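# Place the strawberry in the tray without bruising it

## Task

Get the strawberry into the tray, handling it gently enough that it ends up unbruised, and have it stay there once the robot lets go.

## Robot and tools

Robot: two arms, left_arm and right_arm, each with six joints and a two-finger gripper. Each has a wrist camera: cam_left_wrist and cam_right_wrist, both fisheye, 672x504. No fixed cameras exist. A loose object may occasionally get a small push from outside.

Frames: the scene frame has its origin at table-top height, halfway between the nominal arm bases; +x points out over the table, +z up, and left_arm sits on the +y side (these names do not match image left/right). Calibrated bases: left_arm at (-0.008, +0.321, 0) m, quat_wxyz (+1.000, 0, 0, -0.023); right_arm at (-0.017, -0.283, 0) m, quat_wxyz (+0.999, 0, 0, +0.033). Up is +z in both base frames. Each arm's reported hand pose, and the pose of its wrist camera, are given in that arm's own base frame. Reported positions can be a few cm off, more when reaching far.

The row: every motion command uses rows of 14 numbers, each within [-1, 1], covering both arms even if one stays still. First come left_arm's six joint values and its opening, then right_arm's six joints and opening. Joint order inside each arm: elbow, shoulder, wrist roll, waist, wrist yaw, wrist pitch. Wrist yaw has flipped sign on both arms, in commands and in all reports; its stated range -1.571 to 1.571 is symmetric anyway. Joint values are offsets, not poses: they count from the arm's Joint targets as they were when the action (or move) started, not from the previous row, so sending the same offset twice moves twice. Scale: 1.0 equals 2.811 rad for waist and shoulder, 2.53 for elbow, 2.575 for wrist pitch, 8.12 for wrist yaw, 9.528 for wrist roll. The opening value is absolute: +1 fully open, -1 closed. Sending 0 for a joint keeps its target; sending 0 for the opening commands half-closed, so resend the current opening to leave a gripper alone.

Stated joint ranges (rad): waist -2.880 to 2.880, shoulder 0.000 to 3.142, elbow 0.000 to 3.019, wrist pitch -1.693 to 1.571, wrist yaw -1.571 to 1.571, wrist roll -2.094 to 2.094. True limits may differ by up to 0.084 rad. An action that pushes a joint more than 0.084 rad beyond its range is rejected for both arms; a rejected or malformed first action rejects the whole call. Joints driven to their real end report "joint sent to its limit".

execute_actions: "actions" is a list of actions; each action is a list of up to 15 rows, one row per 1/30 s step; if fewer rows are given, the last repeats until 15 steps (0.5 s) pass. An empty list just reports state. "cameras" picks images: omitted, null or ["all"] gives all, [] gives none.

move: "target" is one row or a list of up to 15 rows, all offsets measured from the same starting Joint targets. Joints travel together along smooth paths, taking at least 0.5 s and at most 10 s in total. "speed" (rad/s, 0.01 to 12.57, default 0.5) caps the fastest-travelling joint; one value or one per target. "blend" (rad) rounds corners between listed targets. "opening_speed" (per second on the -1..+1 scale, minimum 0.2) ramps the gripper gradually; use it near 0.2 when closing on the strawberry. "blocking": false returns after about 0.5 s while the move continues. Paths do not avoid obstacles or the other arm. The result adds a "move:" line: done, off_target (resting more than 0.035 rad from target), moving, held or fault, plus limits=held if steps were withheld. Done does not mean nothing was touched.

wait: "seconds" 0 to 10; arms hold their last command, and a running move continues. stop: brakes the current move. zoom_image: "camera" is cam_left_wrist or cam_right_wrist, "region" is [x0, y0, x1, y1] pixels from the top-left, at most 504x504, on that camera's latest image. finished_scene: ends the scene ("scene" 1, optional); irreversible.

Results: end_effector_position (m) and end_effector_quat_wxyz per gripper, in its base frame; the gripper's fingers point along its +z and close along y, the position lying between the pads about 1 cm behind the tips. Joint positions and Joint velocities list each arm's joints in the order above (rad, rad/s), then pad gap (m; 0.094 open). "within noise" means the arm is still. Joint targets are the base for the next offsets. Tool commands show current gripper commands. grip_measured uses the opening scale and reads up to about 2.7 mm wide when empty. Joint torques (N m) include arm weight; entries 1 and 6 wrap at ±28. "joint command not followed" means the clearance check altered targets. MOTOR HOT warns of overheating; an OVER-TEMPERATURE FAULT drops the arm for 30 to 60 s or more.

Gripping the strawberry: it is soft and small. The gripper tracks your commanded opening until it hits its force limit (roughly 50 to 64 N per pad), which starts a little below the reading at first contact, sooner for small round items. Squeezing much lower crushes it. Close slowly and stop just past contact. Release by commanding clearly more open than grip_measured, with the fruit resting still in the tray.

Avoid: dropping or flinging the strawberry, releasing it while moving, fast impacts, pressing hard against the table or tray, any contact between the two arms (this can fail the task), letting anything leave the table, and holding arms stretched or loaded for long. Joint speed per step is capped, and targets are scaled back if the gripper would jump more than 110 mm, so big moves take several actions. To end a push against something, command targets back past the measured positions.

Each tool is called by a JSON object that holds its "method" and its "body".

## Session

{"method": "execute_actions", "body": {"actions": []}}

Scene clock: 0.00 s.
left_arm: end_effector_position=(+0.3009, -0.4203, +0.3645) grip_measured=+1.000 end_effector_quat_wxyz=(+0.595, +0.697, +0.312, -0.250) | right_arm: end_effector_position=(+0.4369, +0.1619, +0.1811) grip_measured=+1.000 end_effector_quat_wxyz=(+0.469, -0.082, +0.770, +0.425)
Joint names: [elbow, shoulder, wrist roll, waist, wrist yaw, wrist pitch]
Joint positions: left_arm=[0.944 1.199 0.939 -0.7 -0.833 0.005 0.094] | right_arm=[0.502 1.323 0.454 0.113 0.711 0.554 0.094]
Joint velocities: within noise
Joint torques (N m): no reading
Motor temperatures (°C): left_arm=[25 32 29 35 26 33 27] | right_arm=[25 33 34 33 31 28 32]
Heat: left arm: hottest waist 35 °C; right arm: hottest wrist roll 34 °C.
Joint targets: left_arm=[0.977 1.194 0.938 -0.700 -0.832 0.011] | right_arm=[0.523 1.322 0.454 0.113 0.711 0.559]
Tool commands: left_gripper/opening=+1.0 right_gripper/opening=+1.0

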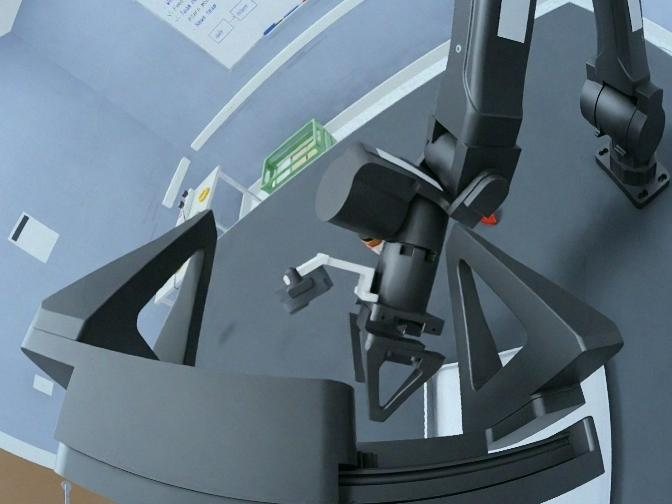

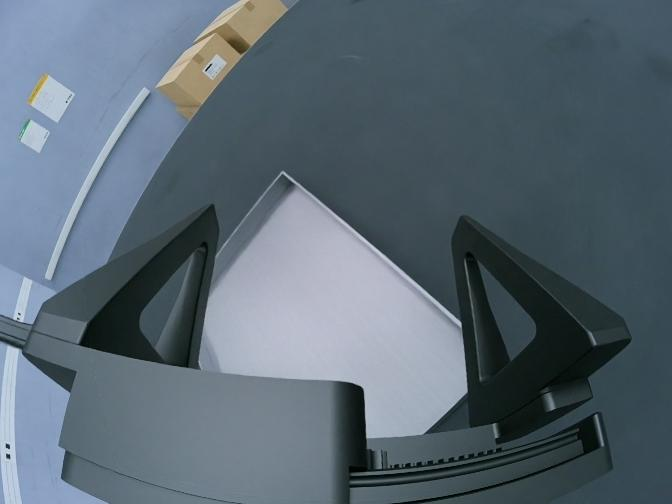

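{"method": "zoom_image", "body": {"camera": "cam_left_wrist", "region": [330, 150, 550, 350]}}

Scaled by 2.291 from the camera's 672x504 image, which has a finer 960x720 frame.

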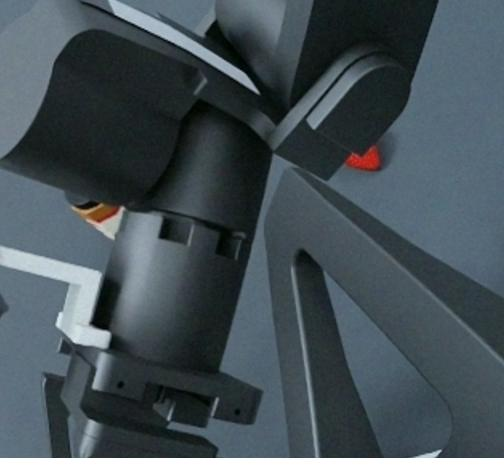

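{"method": "move", "body": {"target": [0,0,-0.0984,0.32,0.1025,0,1, 0,0,0,0,0,0,1], "speed": 1.0}}

Scene clock: 104.33 s.
left_arm: end_effector_position=(+0.5439, +0.1129, +0.3506) grip_measured=+1.000 end_effector_quat_wxyz=(+0.610, -0.076, +0.786, +0.066) | right_arm: end_effector_position=(+0.4369, +0.1619, +0.1811) grip_measured=+1.000 end_effector_quat_wxyz=(+0.469, -0.082, +0.770, +0.425)
Joint names: [elbow, shoulder, wrist roll, waist, wrist yaw, wrist pitch]
Joint positions: left_arm=[0.944 1.199 0.013 0.206 -0.002 0.005 0.094] | right_arm=[0.502 1.323 0.454 0.113 0.711 0.554 0.094]
Joint velocities: within noise
Joint torques (N m): left_arm=[13.78 -8.35 -0.09 -0.21 -0.09 2.4] | right_arm=[8.83 -8.12 0.01 0.03 0.22 2.21]
Motor temperatures (°C): left_arm=[38 32 28 33 26 32 27] | right_arm=[31 33 31 31 28 28 30]
Heat: left arm: hottest elbow 38 °C; right arm: hottest shoulder 33 °C.
Joint targets: left_arm=[0.977 1.194 0.001 0.200 0.000 0.011] | right_arm=[0.523 1.322 0.454 0.113 0.711 0.559]
move: done

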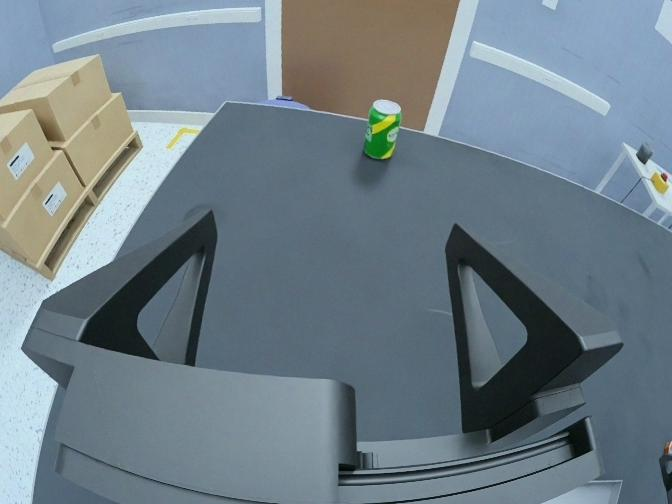

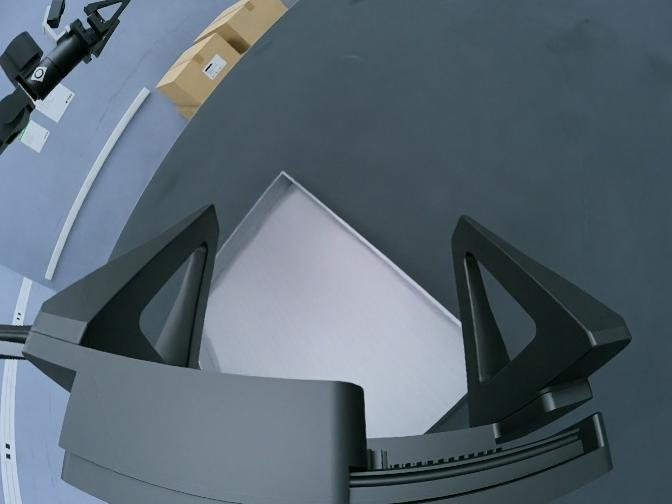

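{"method": "move", "body": {"target": [0,0,0,0,0,0,1, 0.307,-0.0434,-0.04765,0,-0.0876,-0.761,1], "speed": 1.2}}

Scene clock: 121.90 s.
left_arm: end_effector_position=(+0.5439, +0.1129, +0.3506) grip_measured=+1.000 end_effector_quat_wxyz=(+0.610, -0.076, +0.786, +0.066) | right_arm: end_effector_position=(+0.3813, +0.0432, +0.2832) grip_measured=+1.000 end_effector_quat_wxyz=(+0.109, -0.051, +0.993, +0.008)
Joint names: [elbow, shoulder, wrist roll, waist, wrist yaw, wrist pitch]
Joint positions: left_arm=[0.944 1.199 0.011 0.206 -0.002 0.005 0.094] | right_arm=[1.241 1.202 0.011 0.113 0.003 -1.391 0.094]
Joint velocities: within noise
Joint torques (N m): left_arm=[13.71 -8.41 -0.05 -0.21 -0.08 2.48] | right_arm=[13.65 -8.64 0 0.03 -0.03 0.47]
Motor temperatures (°C): left_arm=[39 32 28 33 26 32 27] | right_arm=[32 33 30 31 28 28 30]
Heat: left arm: hottest elbow 39 °C; right arm: hottest shoulder 33 °C.
Joint targets: left_arm=[0.977 1.194 0.001 0.200 0.000 0.011] | right_arm=[1.300 1.200 0.000 0.113 0.000 -1.400]
move: off_target (right_arm); right_arm: the elbow is farthest, 0.059 rad from its target

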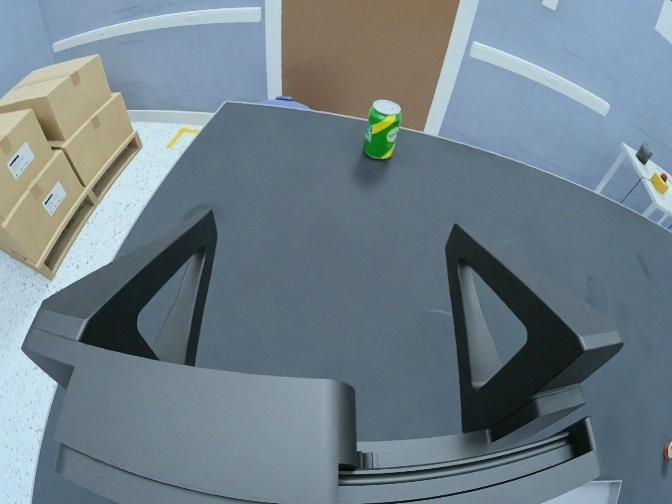

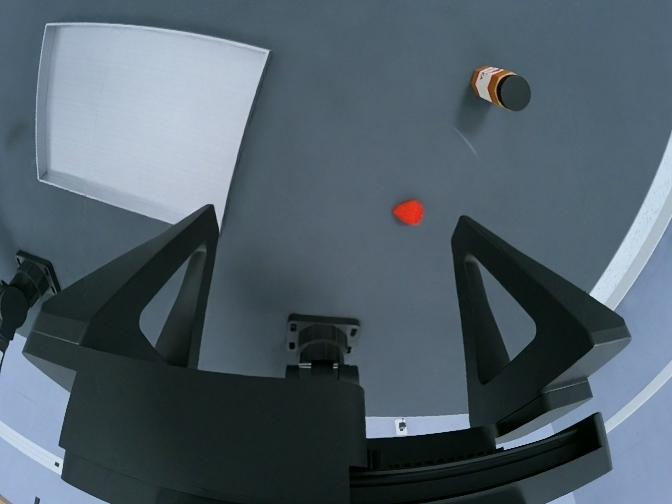

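{"method": "zoom_image", "body": {"camera": "cam_right_wrist", "region": [370, 172, 450, 252]}}

Scaled by 6.300 from the camera's 672x504 image, which has a finer 960x720 frame.

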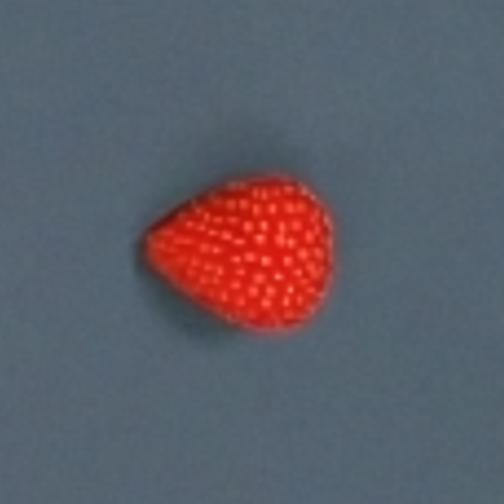

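{"method": "move", "body": {"target": [0,0,0,0,0,0,1, 0,0,0.127,-0.1291,0,-0.0777,1], "speed": 1.0, "cameras": ["cam_right_wrist"]}}

{"method": "move", "body": {"target": [0,0,0,0,0,0,1, -0.1581,0,0,0,0,0.155,1], "speed": 0.8, "cameras": ["cam_right_wrist"]}}

Scene clock: 262.80 s.
left_arm: end_effector_position=(+0.5439, +0.1129, +0.3506) grip_measured=+1.000 end_effector_quat_wxyz=(+0.610, -0.076, +0.786, +0.066) | right_arm: end_effector_position=(+0.3250, -0.0812, +0.2774) grip_measured=+1.000 end_effector_quat_wxyz=(+0.008, +0.661, +0.751, +0.005)
Joint names: [elbow, shoulder, wrist roll, waist, wrist yaw, wrist pitch]
Joint positions: left_arm=[0.944 1.199 0.011 0.206 -0.002 0.005 0.094] | right_arm=[1.241 1.202 1.199 -0.244 0.002 -1.591 0.094]
Joint velocities: within noise
Joint torques (N m): left_arm=[13.75 -8.35 -0.04 -0.21 -0.1 2.37] | right_arm=[13.27 -8.06 0.18 -0.62 -0.08 0.17]
Motor temperatures (°C): left_arm=[42 32 28 31 26 31 26] | right_arm=[46 33 28 30 27 27 29]
Heat: left arm: hottest elbow 42 °C; right arm: hottest elbow 46 °C.
Joint targets: left_arm=[0.977 1.194 0.001 0.200 0.000 0.011] | right_arm=[1.300 1.200 1.210 -0.250 0.000 -1.600]
move: off_target (right_arm); right_arm: the elbow is farthest, 0.059 rad from its target
Images, in order (width x height): cam_right_wrist 672x504.

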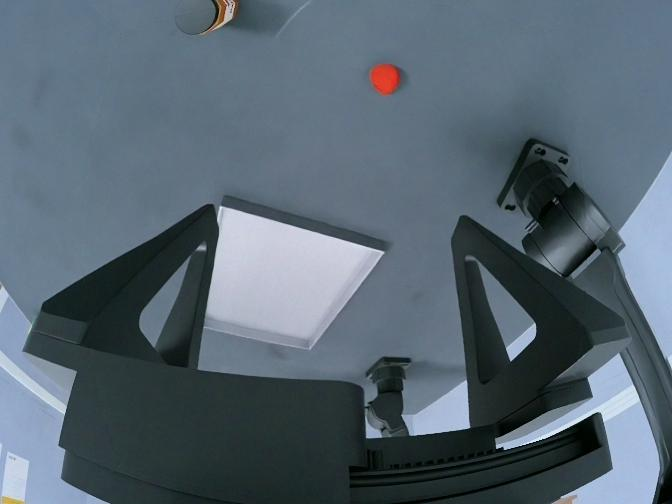

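Scene clock: 264.00 s.
left_arm: end_effector_position=(+0.5439, +0.1129, +0.3506) grip_measured=+1.000 end_effector_quat_wxyz=(+0.610, -0.076, +0.786, +0.066) | right_arm: end_effector_position=(+0.3205, -0.0800, +0.1537) grip_measured=+1.000 end_effector_quat_wxyz=(+0.030, +0.661, +0.750, +0.016)
Joint names: [elbow, shoulder, wrist roll, waist, wrist yaw, wrist pitch]
Joint positions: left_arm=[0.944 1.199 0.011 0.206 -0.002 0.005 0.094] | right_arm=[0.909 1.199 1.2 -0.244 0.002 -1.213 0.094]
Joint velocities: within noise
Joint torques (N m): left_arm=[13.79 -8.29 -0.06 -0.26 -0.09 2.35] | right_arm=[7.66 -7.71 0.16 -0.73 -0.08 0.98]
Motor temperatures (°C): left_arm=[42 32 28 31 26 31 26] | right_arm=[46 33 28 30 27 27 29]
Heat: left arm: hottest elbow 42 °C; right arm: hottest elbow 46 °C.
Joint targets: left_arm=[0.977 1.194 0.001 0.200 0.000 0.011] | right_arm=[0.900 1.200 1.210 -0.250 0.000 -1.201]
move: done
Images, in order (width x height): cam_right_wrist 672x504.

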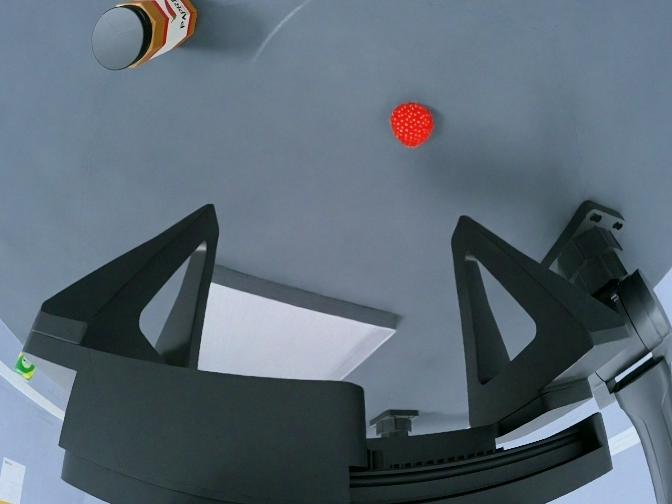

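{"method": "zoom_image", "body": {"camera": "cam_right_wrist", "region": [372, 85, 452, 165]}}

Scaled by 6.300 from the camera's 672x504 image, which has a finer 960x720 frame.

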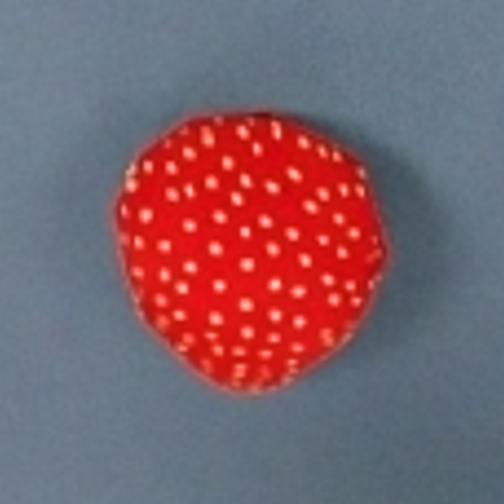

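{"method": "move", "body": {"target": [0,0,0,0,0,0,1, -0.0547,-0.0279,0,-0.0036,0,-0.0031,1], "speed": 0.6, "cameras": ["cam_right_wrist"]}}

Scene clock: 325.60 s.
left_arm: end_effector_position=(+0.5439, +0.1129, +0.3506) grip_measured=+1.000 end_effector_quat_wxyz=(+0.610, -0.076, +0.786, +0.066) | right_arm: end_effector_position=(+0.2714, -0.0699, +0.1225) grip_measured=+1.000 end_effector_quat_wxyz=(+0.001, +0.664, +0.748, +0.001)
Joint names: [elbow, shoulder, wrist roll, waist, wrist yaw, wrist pitch]
Joint positions: left_arm=[0.944 1.199 0.011 0.206 -0.002 0.005 0.094] | right_arm=[0.773 1.131 1.2 -0.251 0.002 -1.211 0.094]
Joint velocities: within noise
Joint torques (N m): left_arm=[13.75 -8.76 -0.07 -0.15 -0.09 2.37] | right_arm=[7.32 -6.48 0.15 -0.67 -0.08 0.47]
Motor temperatures (°C): left_arm=[43 32 28 31 26 30 26] | right_arm=[38 32 28 30 27 27 28]
Heat: left arm: hottest elbow 43 °C; right arm: hottest elbow 38 °C.
Joint targets: left_arm=[0.977 1.194 0.001 0.200 0.000 0.011] | right_arm=[0.762 1.122 1.210 -0.260 0.000 -1.209]
move: done
Images, in order (width x height): cam_right_wrist 672x504.

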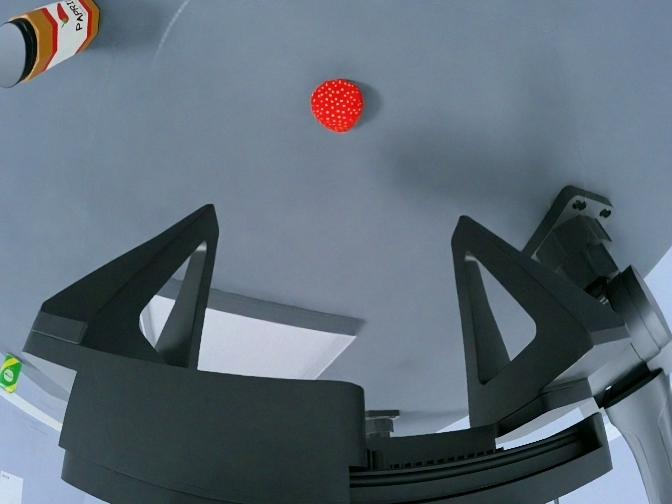

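{"method": "move", "body": {"target": [0,0,0,0,0,0,1, -0.0446,0.0328,0,-0.003,0,0.0788,1], "speed": 0.3, "cameras": ["cam_right_wrist"]}}

Scene clock: 379.57 s.
left_arm: end_effector_position=(+0.5439, +0.1129, +0.3506) grip_measured=+1.000 end_effector_quat_wxyz=(+0.610, -0.076, +0.786, +0.066) | right_arm: end_effector_position=(+0.2683, -0.0715, +0.0634) grip_measured=+1.000 end_effector_quat_wxyz=(+0.002, +0.667, +0.745, +0.002)
Joint names: [elbow, shoulder, wrist roll, waist, wrist yaw, wrist pitch]
Joint positions: left_arm=[0.944 1.199 0.011 0.206 -0.002 0.005 0.094] | right_arm=[0.658 1.208 1.201 -0.26 0.002 -1.017 0.094]
Joint velocities: within noise
Joint torques (N m): left_arm=[13.81 -8.12 -0.05 -0.15 -0.08 2.33] | right_arm=[6.74 -5.66 0.14 -0.85 -0.09 0.88]
Motor temperatures (°C): left_arm=[43 32 28 31 26 30 26] | right_arm=[35 31 27 30 26 26 28]
Heat: left arm: hottest elbow 43 °C; right arm: hottest elbow 35 °C.
Joint targets: left_arm=[0.977 1.194 0.001 0.200 0.000 0.011] | right_arm=[0.649 1.214 1.210 -0.269 0.000 -1.006]
move: done
Images, in order (width x height): cam_right_wrist 672x504.

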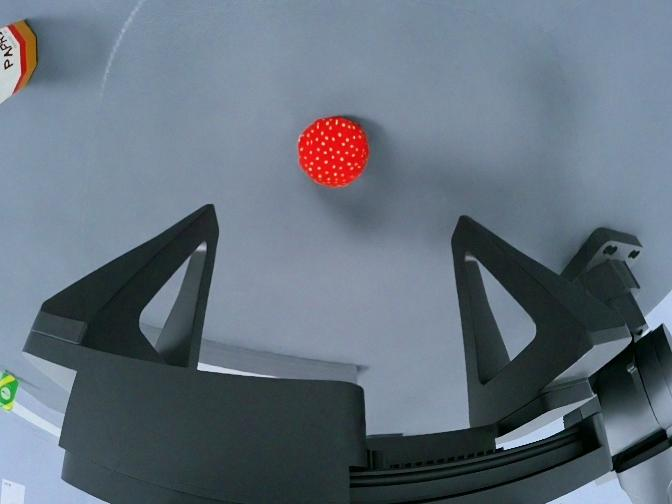

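{"method": "move", "body": {"target": [0,0,0,0,0,0,1, -0.0147,0.023,0,-0.0056,0,0.0381,1], "speed": 0.2, "cameras": ["cam_right_wrist"]}}

Scene clock: 424.47 s.
left_arm: end_effector_position=(+0.5439, +0.1129, +0.3506) grip_measured=+1.000 end_effector_quat_wxyz=(+0.610, -0.076, +0.786, +0.066) | right_arm: end_effector_position=(+0.2689, -0.0763, +0.0354) grip_measured=+1.000 end_effector_quat_wxyz=(+0.000, +0.673, +0.740, +0.001)
Joint names: [elbow, shoulder, wrist roll, waist, wrist yaw, wrist pitch]
Joint positions: left_arm=[0.944 1.199 0.011 0.206 -0.002 0.005 0.094] | right_arm=[0.621 1.271 1.201 -0.276 0.002 -0.919 0.094]
Joint velocities: within noise
Joint torques (N m): left_arm=[13.76 -8.59 -0.06 -0.21 -0.08 2.39] | right_arm=[6.2 -6.12 0.14 -0.62 -0.09 0.84]
Motor temperatures (°C): left_arm=[44 31 28 30 26 30 26] | right_arm=[33 31 27 30 26 26 28]
Heat: left arm: hottest elbow 44 °C; right arm: hottest elbow 33 °C.
Joint targets: left_arm=[0.977 1.194 0.001 0.200 0.000 0.011] | right_arm=[0.612 1.279 1.210 -0.284 0.000 -0.908]
move: done
Images, in order (width x height): cam_right_wrist 672x504.

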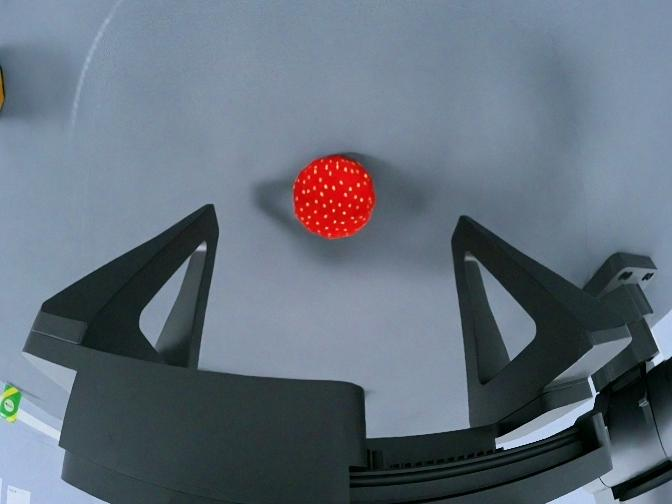

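{"method": "move", "body": {"target": [0,0,0,0,0,0,1, -0.0088,0.0121,0,0,0,0.0218,1], "speed": 0.1, "cameras": ["cam_right_wrist"]}}

{"method": "zoom_image", "body": {"camera": "cam_right_wrist", "region": [160, 100, 500, 300]}}

Scene clock: 441.47 s.
left_arm: end_effector_position=(+0.5439, +0.1129, +0.3506) grip_measured=+1.000 end_effector_quat_wxyz=(+0.610, -0.076, +0.786, +0.066) | right_arm: end_effector_position=(+0.2686, -0.0762, +0.0205) grip_measured=+1.000 end_effector_quat_wxyz=(+0.001, +0.673, +0.740, +0.001)
Joint names: [elbow, shoulder, wrist roll, waist, wrist yaw, wrist pitch]
Joint positions: left_arm=[0.944 1.199 0.011 0.206 -0.002 0.005 0.094] | right_arm=[0.599 1.304 1.201 -0.276 0.002 -0.863 0.094]
Joint velocities: within noise
Joint torques (N m): left_arm=[13.74 -8.29 -0.06 -0.21 -0.09 2.39] | right_arm=[5.9 -5.77 0.16 -0.73 -0.08 0.88]
Motor temperatures (°C): left_arm=[44 31 28 30 26 30 26] | right_arm=[33 31 27 30 26 26 28]
Heat: left arm: hottest elbow 44 °C; right arm: hottest elbow 33 °C.
Joint targets: left_arm=[0.977 1.194 0.001 0.200 0.000 0.011] | right_arm=[0.589 1.313 1.210 -0.284 0.000 -0.852]
move: done
Images, in order (width x height): cam_right_wrist 672x504.

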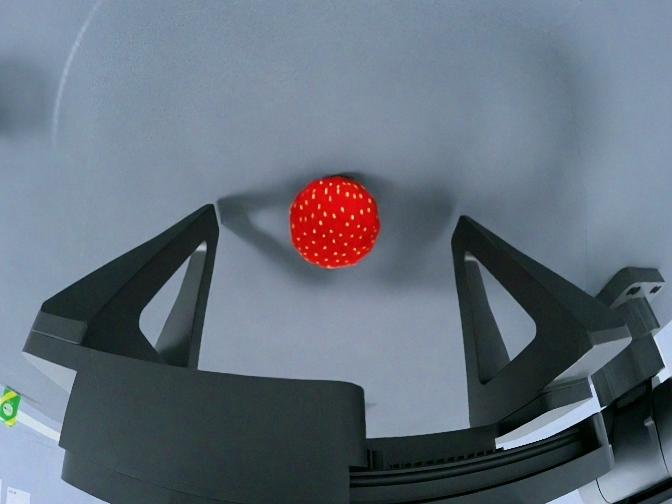

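Scaled by 1.482 from the camera's 672x504 image, which has a finer 960x720 frame.

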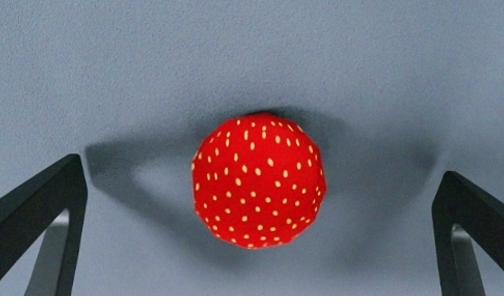

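{"method": "move", "body": {"target": [0,0,0,0,0,0,1, -0.002,0.0027,0,0,0,0.005,-0.1], "speed": 0.1, "opening_speed": 0.5, "cameras": ["cam_right_wrist"]}}

{"method": "zoom_image", "body": {"camera": "cam_right_wrist", "region": [240, 140, 440, 300]}}

Scene clock: 479.73 s.
left_arm: end_effector_position=(+0.5439, +0.1129, +0.3506) grip_measured=+1.000 end_effector_quat_wxyz=(+0.610, -0.076, +0.786, +0.066) | right_arm: end_effector_position=(+0.2681, -0.0761, +0.0170) grip_measured=-0.097 end_effector_quat_wxyz=(+0.001, +0.673, +0.740, +0.001)
Joint names: [elbow, shoulder, wrist roll, waist, wrist yaw, wrist pitch]
Joint positions: left_arm=[0.944 1.199 0.011 0.206 -0.002 0.005 0.094] | right_arm=[0.594 1.311 1.201 -0.276 0.002 -0.851 0.042]
Joint velocities: within noise
Joint torques (N m): left_arm=[13.74 -8.35 -0.04 -0.26 -0.09 2.39] | right_arm=[5.78 -5.95 0.16 -0.85 -0.08 0.9]
Motor temperatures (°C): left_arm=[45 31 27 30 26 29 26] | right_arm=[33 31 27 30 26 26 28]
Heat: left arm: hottest elbow 45 °C; right arm: hottest elbow 33 °C.
Joint targets: left_arm=[0.977 1.194 0.001 0.200 0.000 0.011] | right_arm=[0.584 1.320 1.210 -0.284 0.000 -0.839]
move: done
Images, in order (width x height): cam_right_wrist 672x504.

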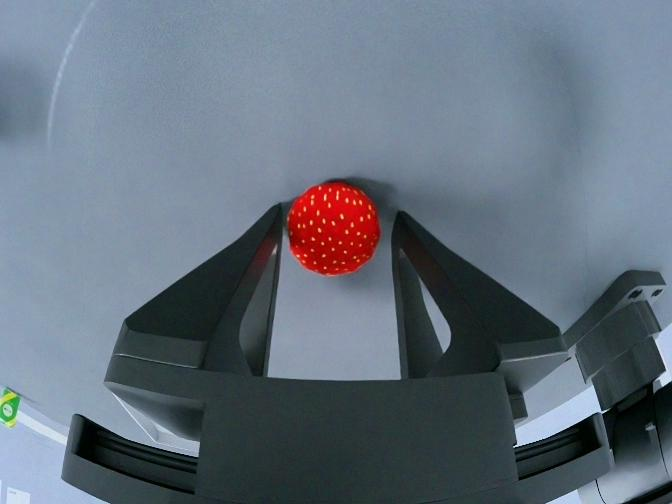

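Scaled by 2.520 from the camera's 672x504 image, which has a finer 960x720 frame.

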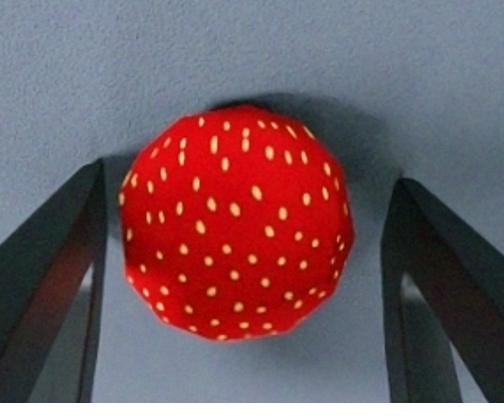

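{"method": "move", "body": {"target": [0,0,0,0,0,0,1, 0,0,0,0,0,0,-0.22], "opening_speed": 0.2, "cameras": ["cam_right_wrist"]}}

{"method": "zoom_image", "body": {"camera": "cam_right_wrist", "region": [240, 140, 440, 300]}}

Scene clock: 494.97 s.
left_arm: end_effector_position=(+0.5439, +0.1129, +0.3506) grip_measured=+1.000 end_effector_quat_wxyz=(+0.610, -0.076, +0.786, +0.066) | right_arm: end_effector_position=(+0.2681, -0.0761, +0.0170) grip_measured=-0.217 end_effector_quat_wxyz=(+0.001, +0.673, +0.740, +0.001)
Joint names: [elbow, shoulder, wrist roll, waist, wrist yaw, wrist pitch]
Joint positions: left_arm=[0.944 1.199 0.011 0.206 -0.002 0.005 0.094] | right_arm=[0.594 1.311 1.201 -0.276 0.002 -0.851 0.037]
Joint velocities: within noise
Joint torques (N m): left_arm=[13.72 -8.23 -0.06 -0.26 -0.08 2.36] | right_arm=[5.83 -5.95 0.14 -0.85 -0.08 0.94]
Motor temperatures (°C): left_arm=[45 31 27 30 26 29 26] | right_arm=[33 31 27 30 26 26 28]
Heat: left arm: hottest elbow 45 °C; right arm: hottest elbow 33 °C.
Joint targets: left_arm=[0.977 1.194 0.001 0.200 0.000 0.011] | right_arm=[0.584 1.320 1.210 -0.284 0.000 -0.839]
move: done
Images, in order (width x height): cam_right_wrist 672x504.

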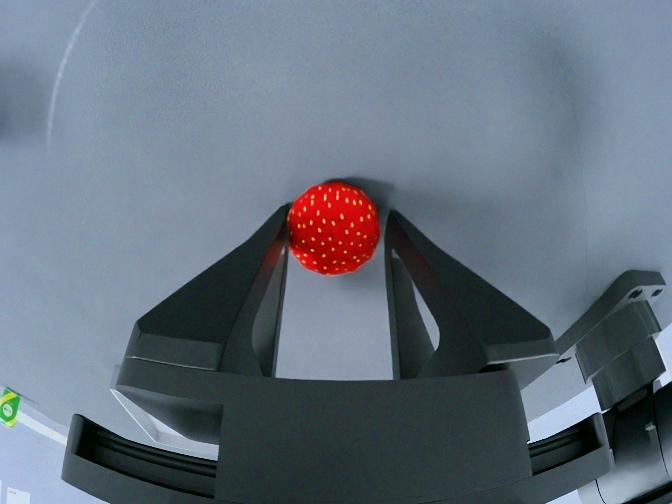

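Scaled by 2.520 from the camera's 672x504 image, which has a finer 960x720 frame.

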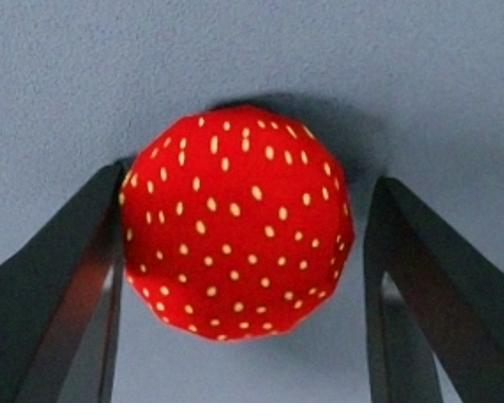

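{"method": "move", "body": {"target": [0,0,0,0,0,0,1, 0,0,0,0,0,0,-0.27], "opening_speed": 0.2, "cameras": ["cam_right_wrist"]}}

{"method": "zoom_image", "body": {"camera": "cam_right_wrist", "region": [240, 140, 440, 300]}}

Scene clock: 503.17 s.
left_arm: end_effector_position=(+0.5439, +0.1129, +0.3506) grip_measured=+1.000 end_effector_quat_wxyz=(+0.610, -0.076, +0.786, +0.066) | right_arm: end_effector_position=(+0.2681, -0.0761, +0.0170) grip_measured=-0.267 end_effector_quat_wxyz=(+0.001, +0.673, +0.740, +0.001)
Joint names: [elbow, shoulder, wrist roll, waist, wrist yaw, wrist pitch]
Joint positions: left_arm=[0.944 1.199 0.011 0.206 -0.002 0.005 0.094] | right_arm=[0.594 1.311 1.201 -0.276 0.002 -0.851 0.034]
Joint velocities: within noise
Joint torques (N m): left_arm=[13.75 -8.29 -0.06 -0.15 -0.07 2.4] | right_arm=[5.87 -5.95 0.15 -0.73 -0.08 0.87]
Motor temperatures (°C): left_arm=[45 31 27 30 26 29 26] | right_arm=[33 31 27 30 26 26 28]
Heat: left arm: hottest elbow 45 °C; right arm: hottest elbow 33 °C.
Joint targets: left_arm=[0.977 1.194 0.001 0.200 0.000 0.011] | right_arm=[0.584 1.320 1.210 -0.284 0.000 -0.839]
move: done
Images, in order (width x height): cam_right_wrist 672x504.

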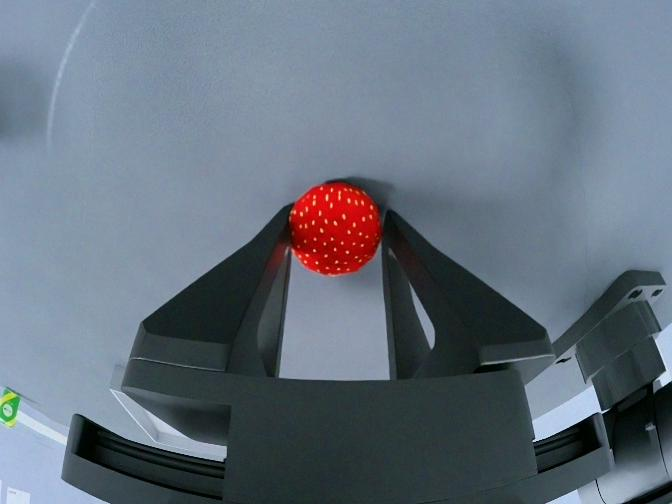

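Scaled by 2.520 from the camera's 672x504 image, which has a finer 960x720 frame.

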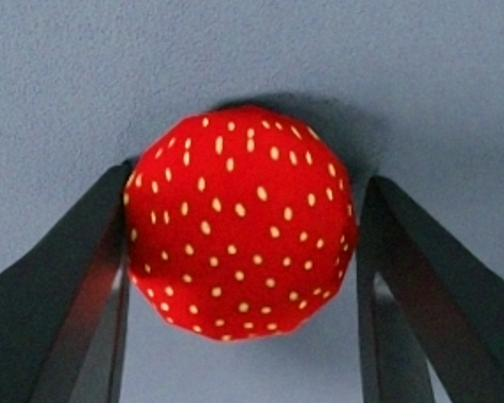

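{"method": "move", "body": {"target": [0,0,0,0,0,0,1, 0,0,0,0,0,0,-0.288], "opening_speed": 0.2, "cameras": ["cam_right_wrist"]}}

{"method": "zoom_image", "body": {"camera": "cam_right_wrist", "region": [240, 140, 440, 300]}}

Scene clock: 513.37 s.
left_arm: end_effector_position=(+0.5439, +0.1129, +0.3506) grip_measured=+1.000 end_effector_quat_wxyz=(+0.610, -0.076, +0.786, +0.066) | right_arm: end_effector_position=(+0.2681, -0.0761, +0.0170) grip_measured=-0.286 end_effector_quat_wxyz=(+0.001, +0.673, +0.740, +0.001)
Joint names: [elbow, shoulder, wrist roll, waist, wrist yaw, wrist pitch]
Joint positions: left_arm=[0.944 1.199 0.011 0.206 -0.002 0.005 0.094] | right_arm=[0.594 1.311 1.201 -0.276 0.002 -0.851 0.034]
Joint velocities: within noise
Joint torques (N m): left_arm=[13.79 -8.41 -0.04 -0.03 -0.08 2.39] | right_arm=[5.85 -5.95 0.15 -0.85 -0.09 0.85]
Motor temperatures (°C): left_arm=[45 31 27 30 26 29 26] | right_arm=[33 31 27 30 26 26 28]
Heat: left arm: hottest elbow 45 °C; right arm: hottest elbow 33 °C.
Joint targets: left_arm=[0.977 1.194 0.001 0.200 0.000 0.011] | right_arm=[0.584 1.320 1.210 -0.284 0.000 -0.839]
move: done
Images, in order (width x height): cam_right_wrist 672x504.

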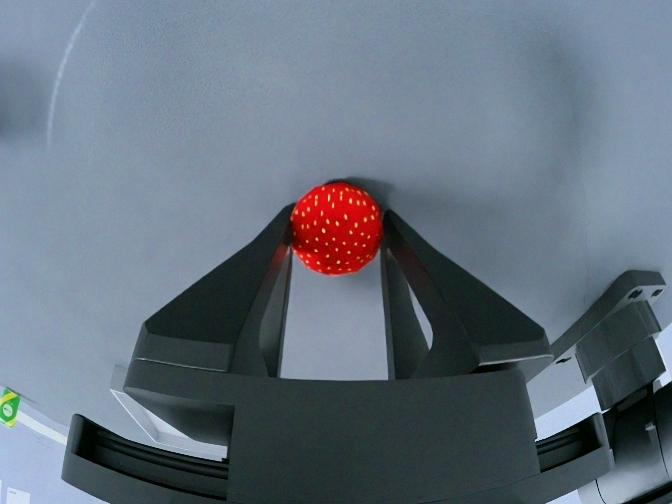

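Scaled by 2.520 from the camera's 672x504 image, which has a finer 960x720 frame.

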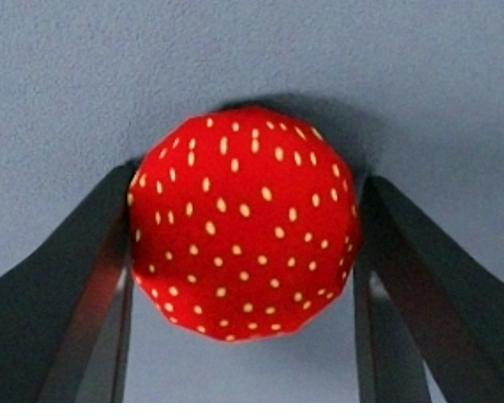

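{"method": "move", "body": {"target": [0,0,0,0,0,0,1, 0,0,0,0,0,0,-0.303], "opening_speed": 0.2, "cameras": ["cam_right_wrist"]}}

{"method": "zoom_image", "body": {"camera": "cam_right_wrist", "region": [240, 140, 440, 300]}}

Scene clock: 522.60 s.
left_arm: end_effector_position=(+0.5439, +0.1129, +0.3506) grip_measured=+1.000 end_effector_quat_wxyz=(+0.610, -0.076, +0.786, +0.066) | right_arm: end_effector_position=(+0.2681, -0.0761, +0.0170) grip_measured=-0.301 end_effector_quat_wxyz=(+0.001, +0.673, +0.740, +0.001)
Joint names: [elbow, shoulder, wrist roll, waist, wrist yaw, wrist pitch]
Joint positions: left_arm=[0.944 1.199 0.011 0.206 -0.002 0.005 0.094] | right_arm=[0.594 1.311 1.201 -0.276 0.002 -0.851 0.033]
Joint velocities: within noise
Joint torques (N m): left_arm=[13.76 -8.35 -0.05 -0.38 -0.08 2.41] | right_arm=[5.86 -6.07 0.13 -0.85 -0.07 0.94]
Motor temperatures (°C): left_arm=[45 31 27 30 26 29 26] | right_arm=[33 31 27 30 26 26 28]
Heat: left arm: hottest elbow 45 °C; right arm: hottest elbow 33 °C.
Joint targets: left_arm=[0.977 1.194 0.001 0.200 0.000 0.011] | right_arm=[0.584 1.320 1.210 -0.284 0.000 -0.839]
move: done
Images, in order (width x height): cam_right_wrist 672x504.

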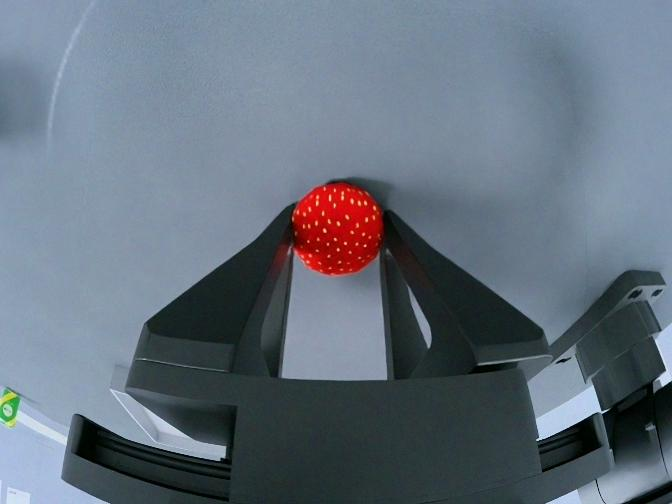

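Scaled by 2.520 from the camera's 672x504 image, which has a finer 960x720 frame.

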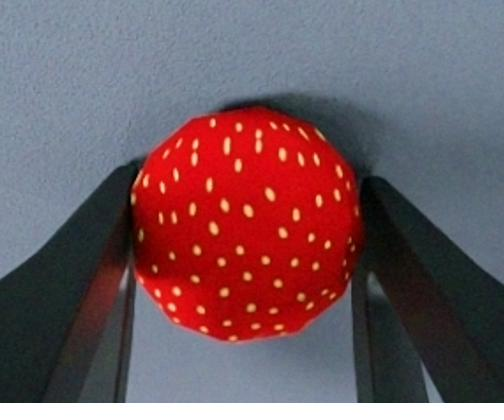

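{"method": "move", "body": {"target": [0,0,0,0,0,0,1, 0.0046,-0.0063,0,0,0,-0.0113,-0.306], "speed": 0.05, "opening_speed": 0.2, "cameras": ["cam_right_wrist"]}}

{"method": "zoom_image", "body": {"camera": "cam_right_wrist", "region": [240, 140, 440, 300]}}

Scene clock: 542.53 s.
left_arm: end_effector_position=(+0.5439, +0.1129, +0.3506) grip_measured=+1.000 end_effector_quat_wxyz=(+0.610, -0.076, +0.786, +0.066) | right_arm: end_effector_position=(+0.2663, -0.0756, +0.0170) grip_measured=-0.304 end_effector_quat_wxyz=(-0.002, +0.673, +0.740, +0.000)
Joint names: [elbow, shoulder, wrist roll, waist, wrist yaw, wrist pitch]
Joint positions: left_arm=[0.944 1.199 0.011 0.206 -0.002 0.005 0.094] | right_arm=[0.594 1.311 1.201 -0.276 0.002 -0.858 0.033]
Joint velocities: within noise
Joint torques (N m): left_arm=[13.81 -8.47 -0.05 -0.09 -0.09 2.48] | right_arm=[6.74 -7.71 0.14 -0.67 -0.07 0.1]
Motor temperatures (°C): left_arm=[45 31 27 29 26 29 26] | right_arm=[33 31 27 30 26 26 28]
Heat: left arm: hottest elbow 45 °C; right arm: hottest elbow 33 °C.
Joint targets: left_arm=[0.977 1.194 0.001 0.200 0.000 0.011] | right_arm=[0.596 1.303 1.210 -0.284 0.000 -0.868]
move: done
Images, in order (width x height): cam_right_wrist 672x504.

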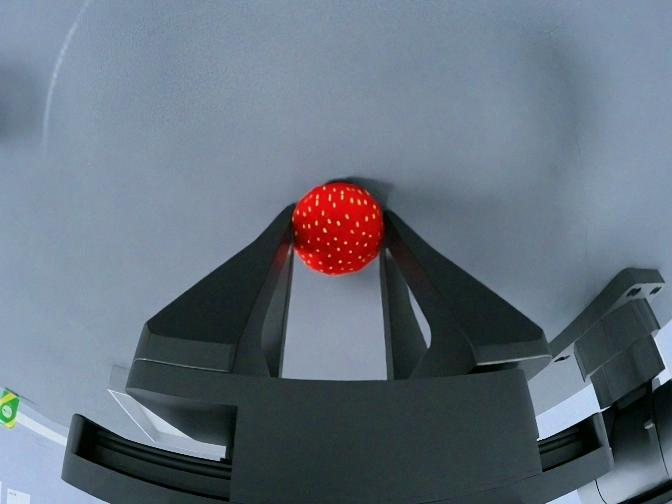

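Scaled by 2.520 from the camera's 672x504 image, which has a finer 960x720 frame.

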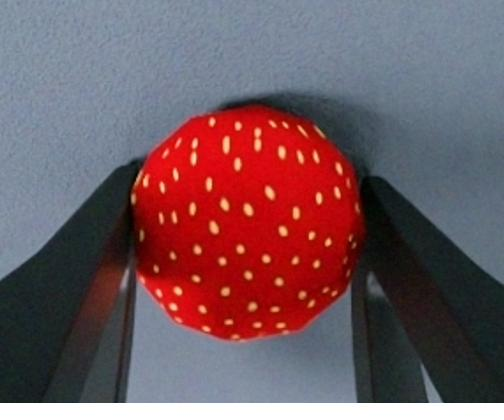

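{"method": "move", "body": {"target": [0,0,0,0,0,0,1, 0.0058,-0.0078,0,0,0,-0.0142,-0.306], "speed": 0.1, "cameras": ["cam_right_wrist"]}}

{"method": "zoom_image", "body": {"camera": "cam_right_wrist", "region": [240, 140, 440, 300]}}

Scene clock: 551.23 s.
left_arm: end_effector_position=(+0.5439, +0.1129, +0.3506) grip_measured=+1.000 end_effector_quat_wxyz=(+0.610, -0.076, +0.786, +0.066) | right_arm: end_effector_position=(+0.2597, -0.0737, +0.0223) grip_measured=-0.304 end_effector_quat_wxyz=(-0.010, +0.673, +0.740, -0.004)
Joint names: [elbow, shoulder, wrist roll, waist, wrist yaw, wrist pitch]
Joint positions: left_arm=[0.944 1.199 0.011 0.206 -0.002 0.005 0.094] | right_arm=[0.594 1.29 1.201 -0.276 0.002 -0.895 0.033]
Joint velocities: within noise
Joint torques (N m): left_arm=[13.78 -8.41 -0.06 -0.03 -0.08 2.41] | right_arm=[7.92 -7.18 0.15 -0.97 -0.08 0.1]
Motor temperatures (°C): left_arm=[45 31 27 29 26 29 26] | right_arm=[33 31 27 30 26 26 28]
Heat: left arm: hottest elbow 45 °C; right arm: hottest elbow 33 °C.
Joint targets: left_arm=[0.977 1.194 0.001 0.200 0.000 0.011] | right_arm=[0.610 1.281 1.210 -0.284 0.000 -0.905]
move: done
Images, in order (width x height): cam_right_wrist 672x504.

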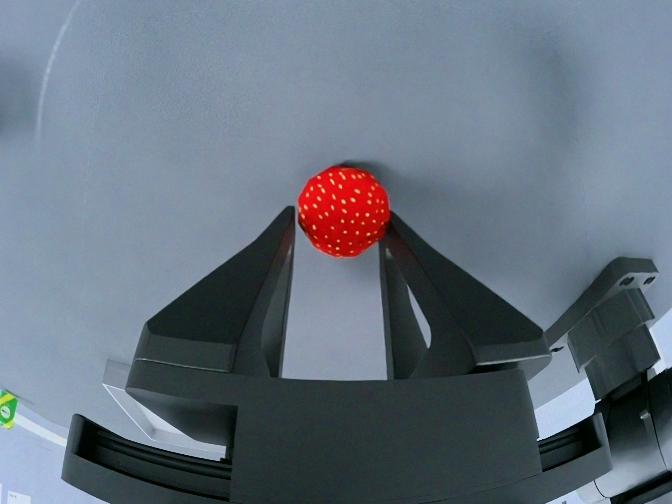

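Scaled by 2.520 from the camera's 672x504 image, which has a finer 960x720 frame.

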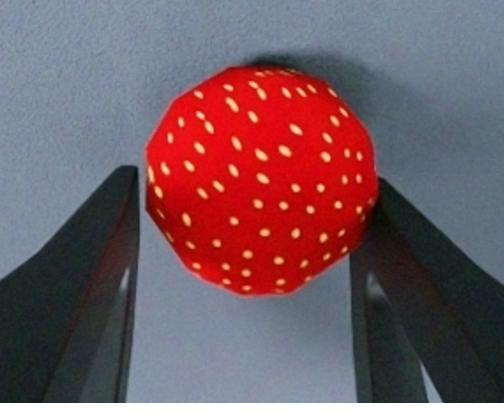

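{"method": "move", "body": {"target": [[0,0,0,0,0,0,1, 0,0,0,0,0,0,0.1],[0,0,0,0,0,0,1, 0.0198,-0.0430,0,-0.0021,0,-0.0660,0.1]], "speed": 0.25, "opening_speed": 0.4, "cameras": ["cam_right_wrist"]}}

{"method": "zoom_image", "body": {"camera": "cam_right_wrist", "region": [280, 80, 400, 200]}}

Scene clock: 611.07 s.
left_arm: end_effector_position=(+0.5439, +0.1129, +0.3506) grip_measured=+1.000 end_effector_quat_wxyz=(+0.610, -0.076, +0.786, +0.066) | right_arm: end_effector_position=(+0.2380, -0.0690, +0.0586) grip_measured=+0.098 end_effector_quat_wxyz=(-0.022, +0.675, +0.737, -0.010)
Joint names: [elbow, shoulder, wrist roll, waist, wrist yaw, wrist pitch]
Joint positions: left_arm=[0.944 1.199 0.011 0.206 -0.002 0.005 0.094] | right_arm=[0.611 1.166 1.201 -0.282 0.002 -1.065 0.052]
Joint velocities: within noise
Joint torques (N m): left_arm=[13.76 -8.35 -0.05 0.03 -0.08 2.43] | right_arm=[11.1 -5.71 0.15 -0.73 -0.07 -0.08]
Motor temperatures (°C): left_arm=[46 31 27 29 26 29 26] | right_arm=[35 31 27 29 26 26 27]
Heat: left arm: hottest elbow 46 °C; right arm: hottest elbow 35 °C.
Joint targets: left_arm=[0.977 1.194 0.001 0.200 0.000 0.011] | right_arm=[0.661 1.160 1.210 -0.290 0.000 -1.075]
move: off_target (right_arm); right_arm: the elbow is farthest, 0.049 rad from its target
Images, in order (width x height): cam_right_wrist 672x504.

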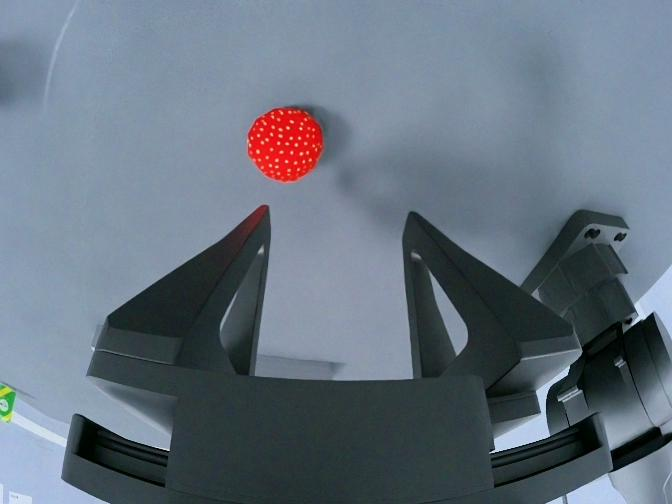

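Scaled by 4.200 from the camera's 672x504 image, which has a finer 960x720 frame.

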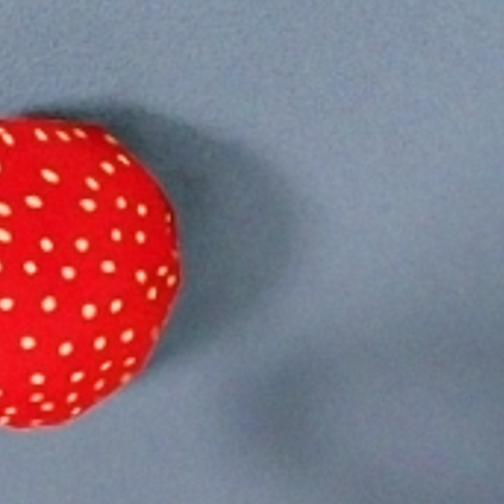

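{"method": "zoom_image", "body": {"camera": "cam_right_wrist", "region": [226, 85, 346, 205]}}

Scaled by 4.200 from the camera's 672x504 image, which has a finer 960x720 frame.

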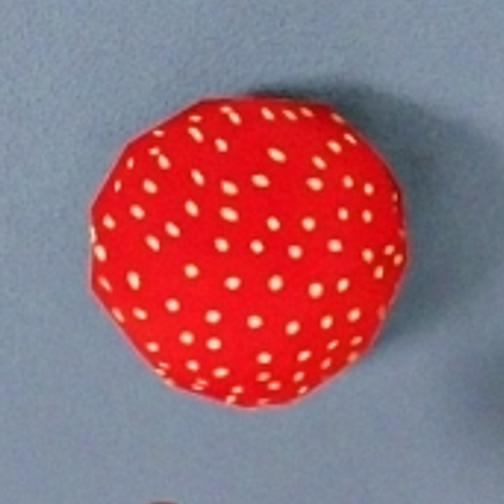

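{"method": "move", "body": {"target": [[0,0,0,0,0,0,1, -0.0182,0.0299,0,-0.0036,0,0.0540,0.1],[0,0,0,0,0,0,1, -0.0304,0.0388,0,-0.0036,0,0.0703,0.1]], "speed": 0.15, "cameras": ["cam_right_wrist"]}}

{"method": "zoom_image", "body": {"camera": "cam_right_wrist", "region": [240, 140, 440, 300]}}

Scene clock: 695.93 s.
left_arm: end_effector_position=(+0.5439, +0.1129, +0.3506) grip_measured=+1.000 end_effector_quat_wxyz=(+0.610, -0.076, +0.786, +0.066) | right_arm: end_effector_position=(+0.2589, -0.0779, +0.0293) grip_measured=+0.098 end_effector_quat_wxyz=(-0.001, +0.679, +0.734, +0.000)
Joint names: [elbow, shoulder, wrist roll, waist, wrist yaw, wrist pitch]
Joint positions: left_arm=[0.944 1.199 0.011 0.206 -0.002 0.005 0.094] | right_arm=[0.593 1.261 1.201 -0.292 0.002 -0.905 0.052]
Joint velocities: within noise
Joint torques (N m): left_arm=[13.78 -8.29 -0.05 -0.32 -0.09 2.41] | right_arm=[6.16 -5.95 0.15 -0.79 -0.08 0.91]
Motor temperatures (°C): left_arm=[47 31 27 29 26 28 26] | right_arm=[43 30 26 29 26 26 27]
Heat: left arm: hottest elbow 47 °C; right arm: hottest elbow 43 °C.
Joint targets: left_arm=[0.977 1.194 0.001 0.200 0.000 0.011] | right_arm=[0.584 1.269 1.210 -0.300 0.000 -0.894]
move: done
Images, in order (width x height): cam_right_wrist 672x504.

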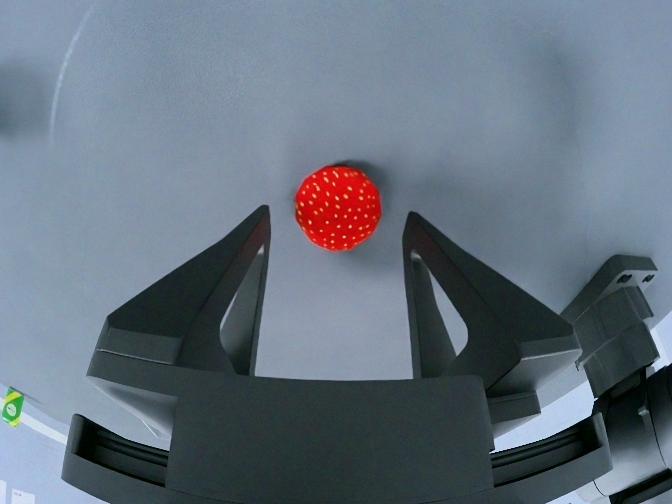

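Scaled by 2.520 from the camera's 672x504 image, which has a finer 960x720 frame.

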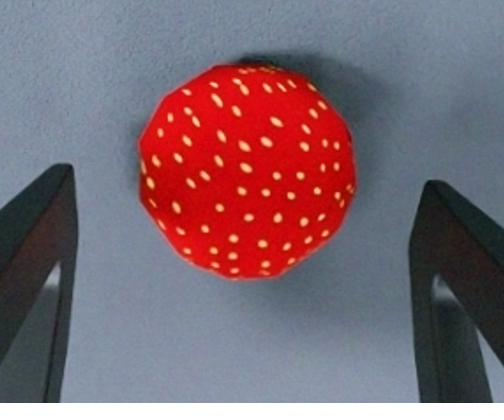

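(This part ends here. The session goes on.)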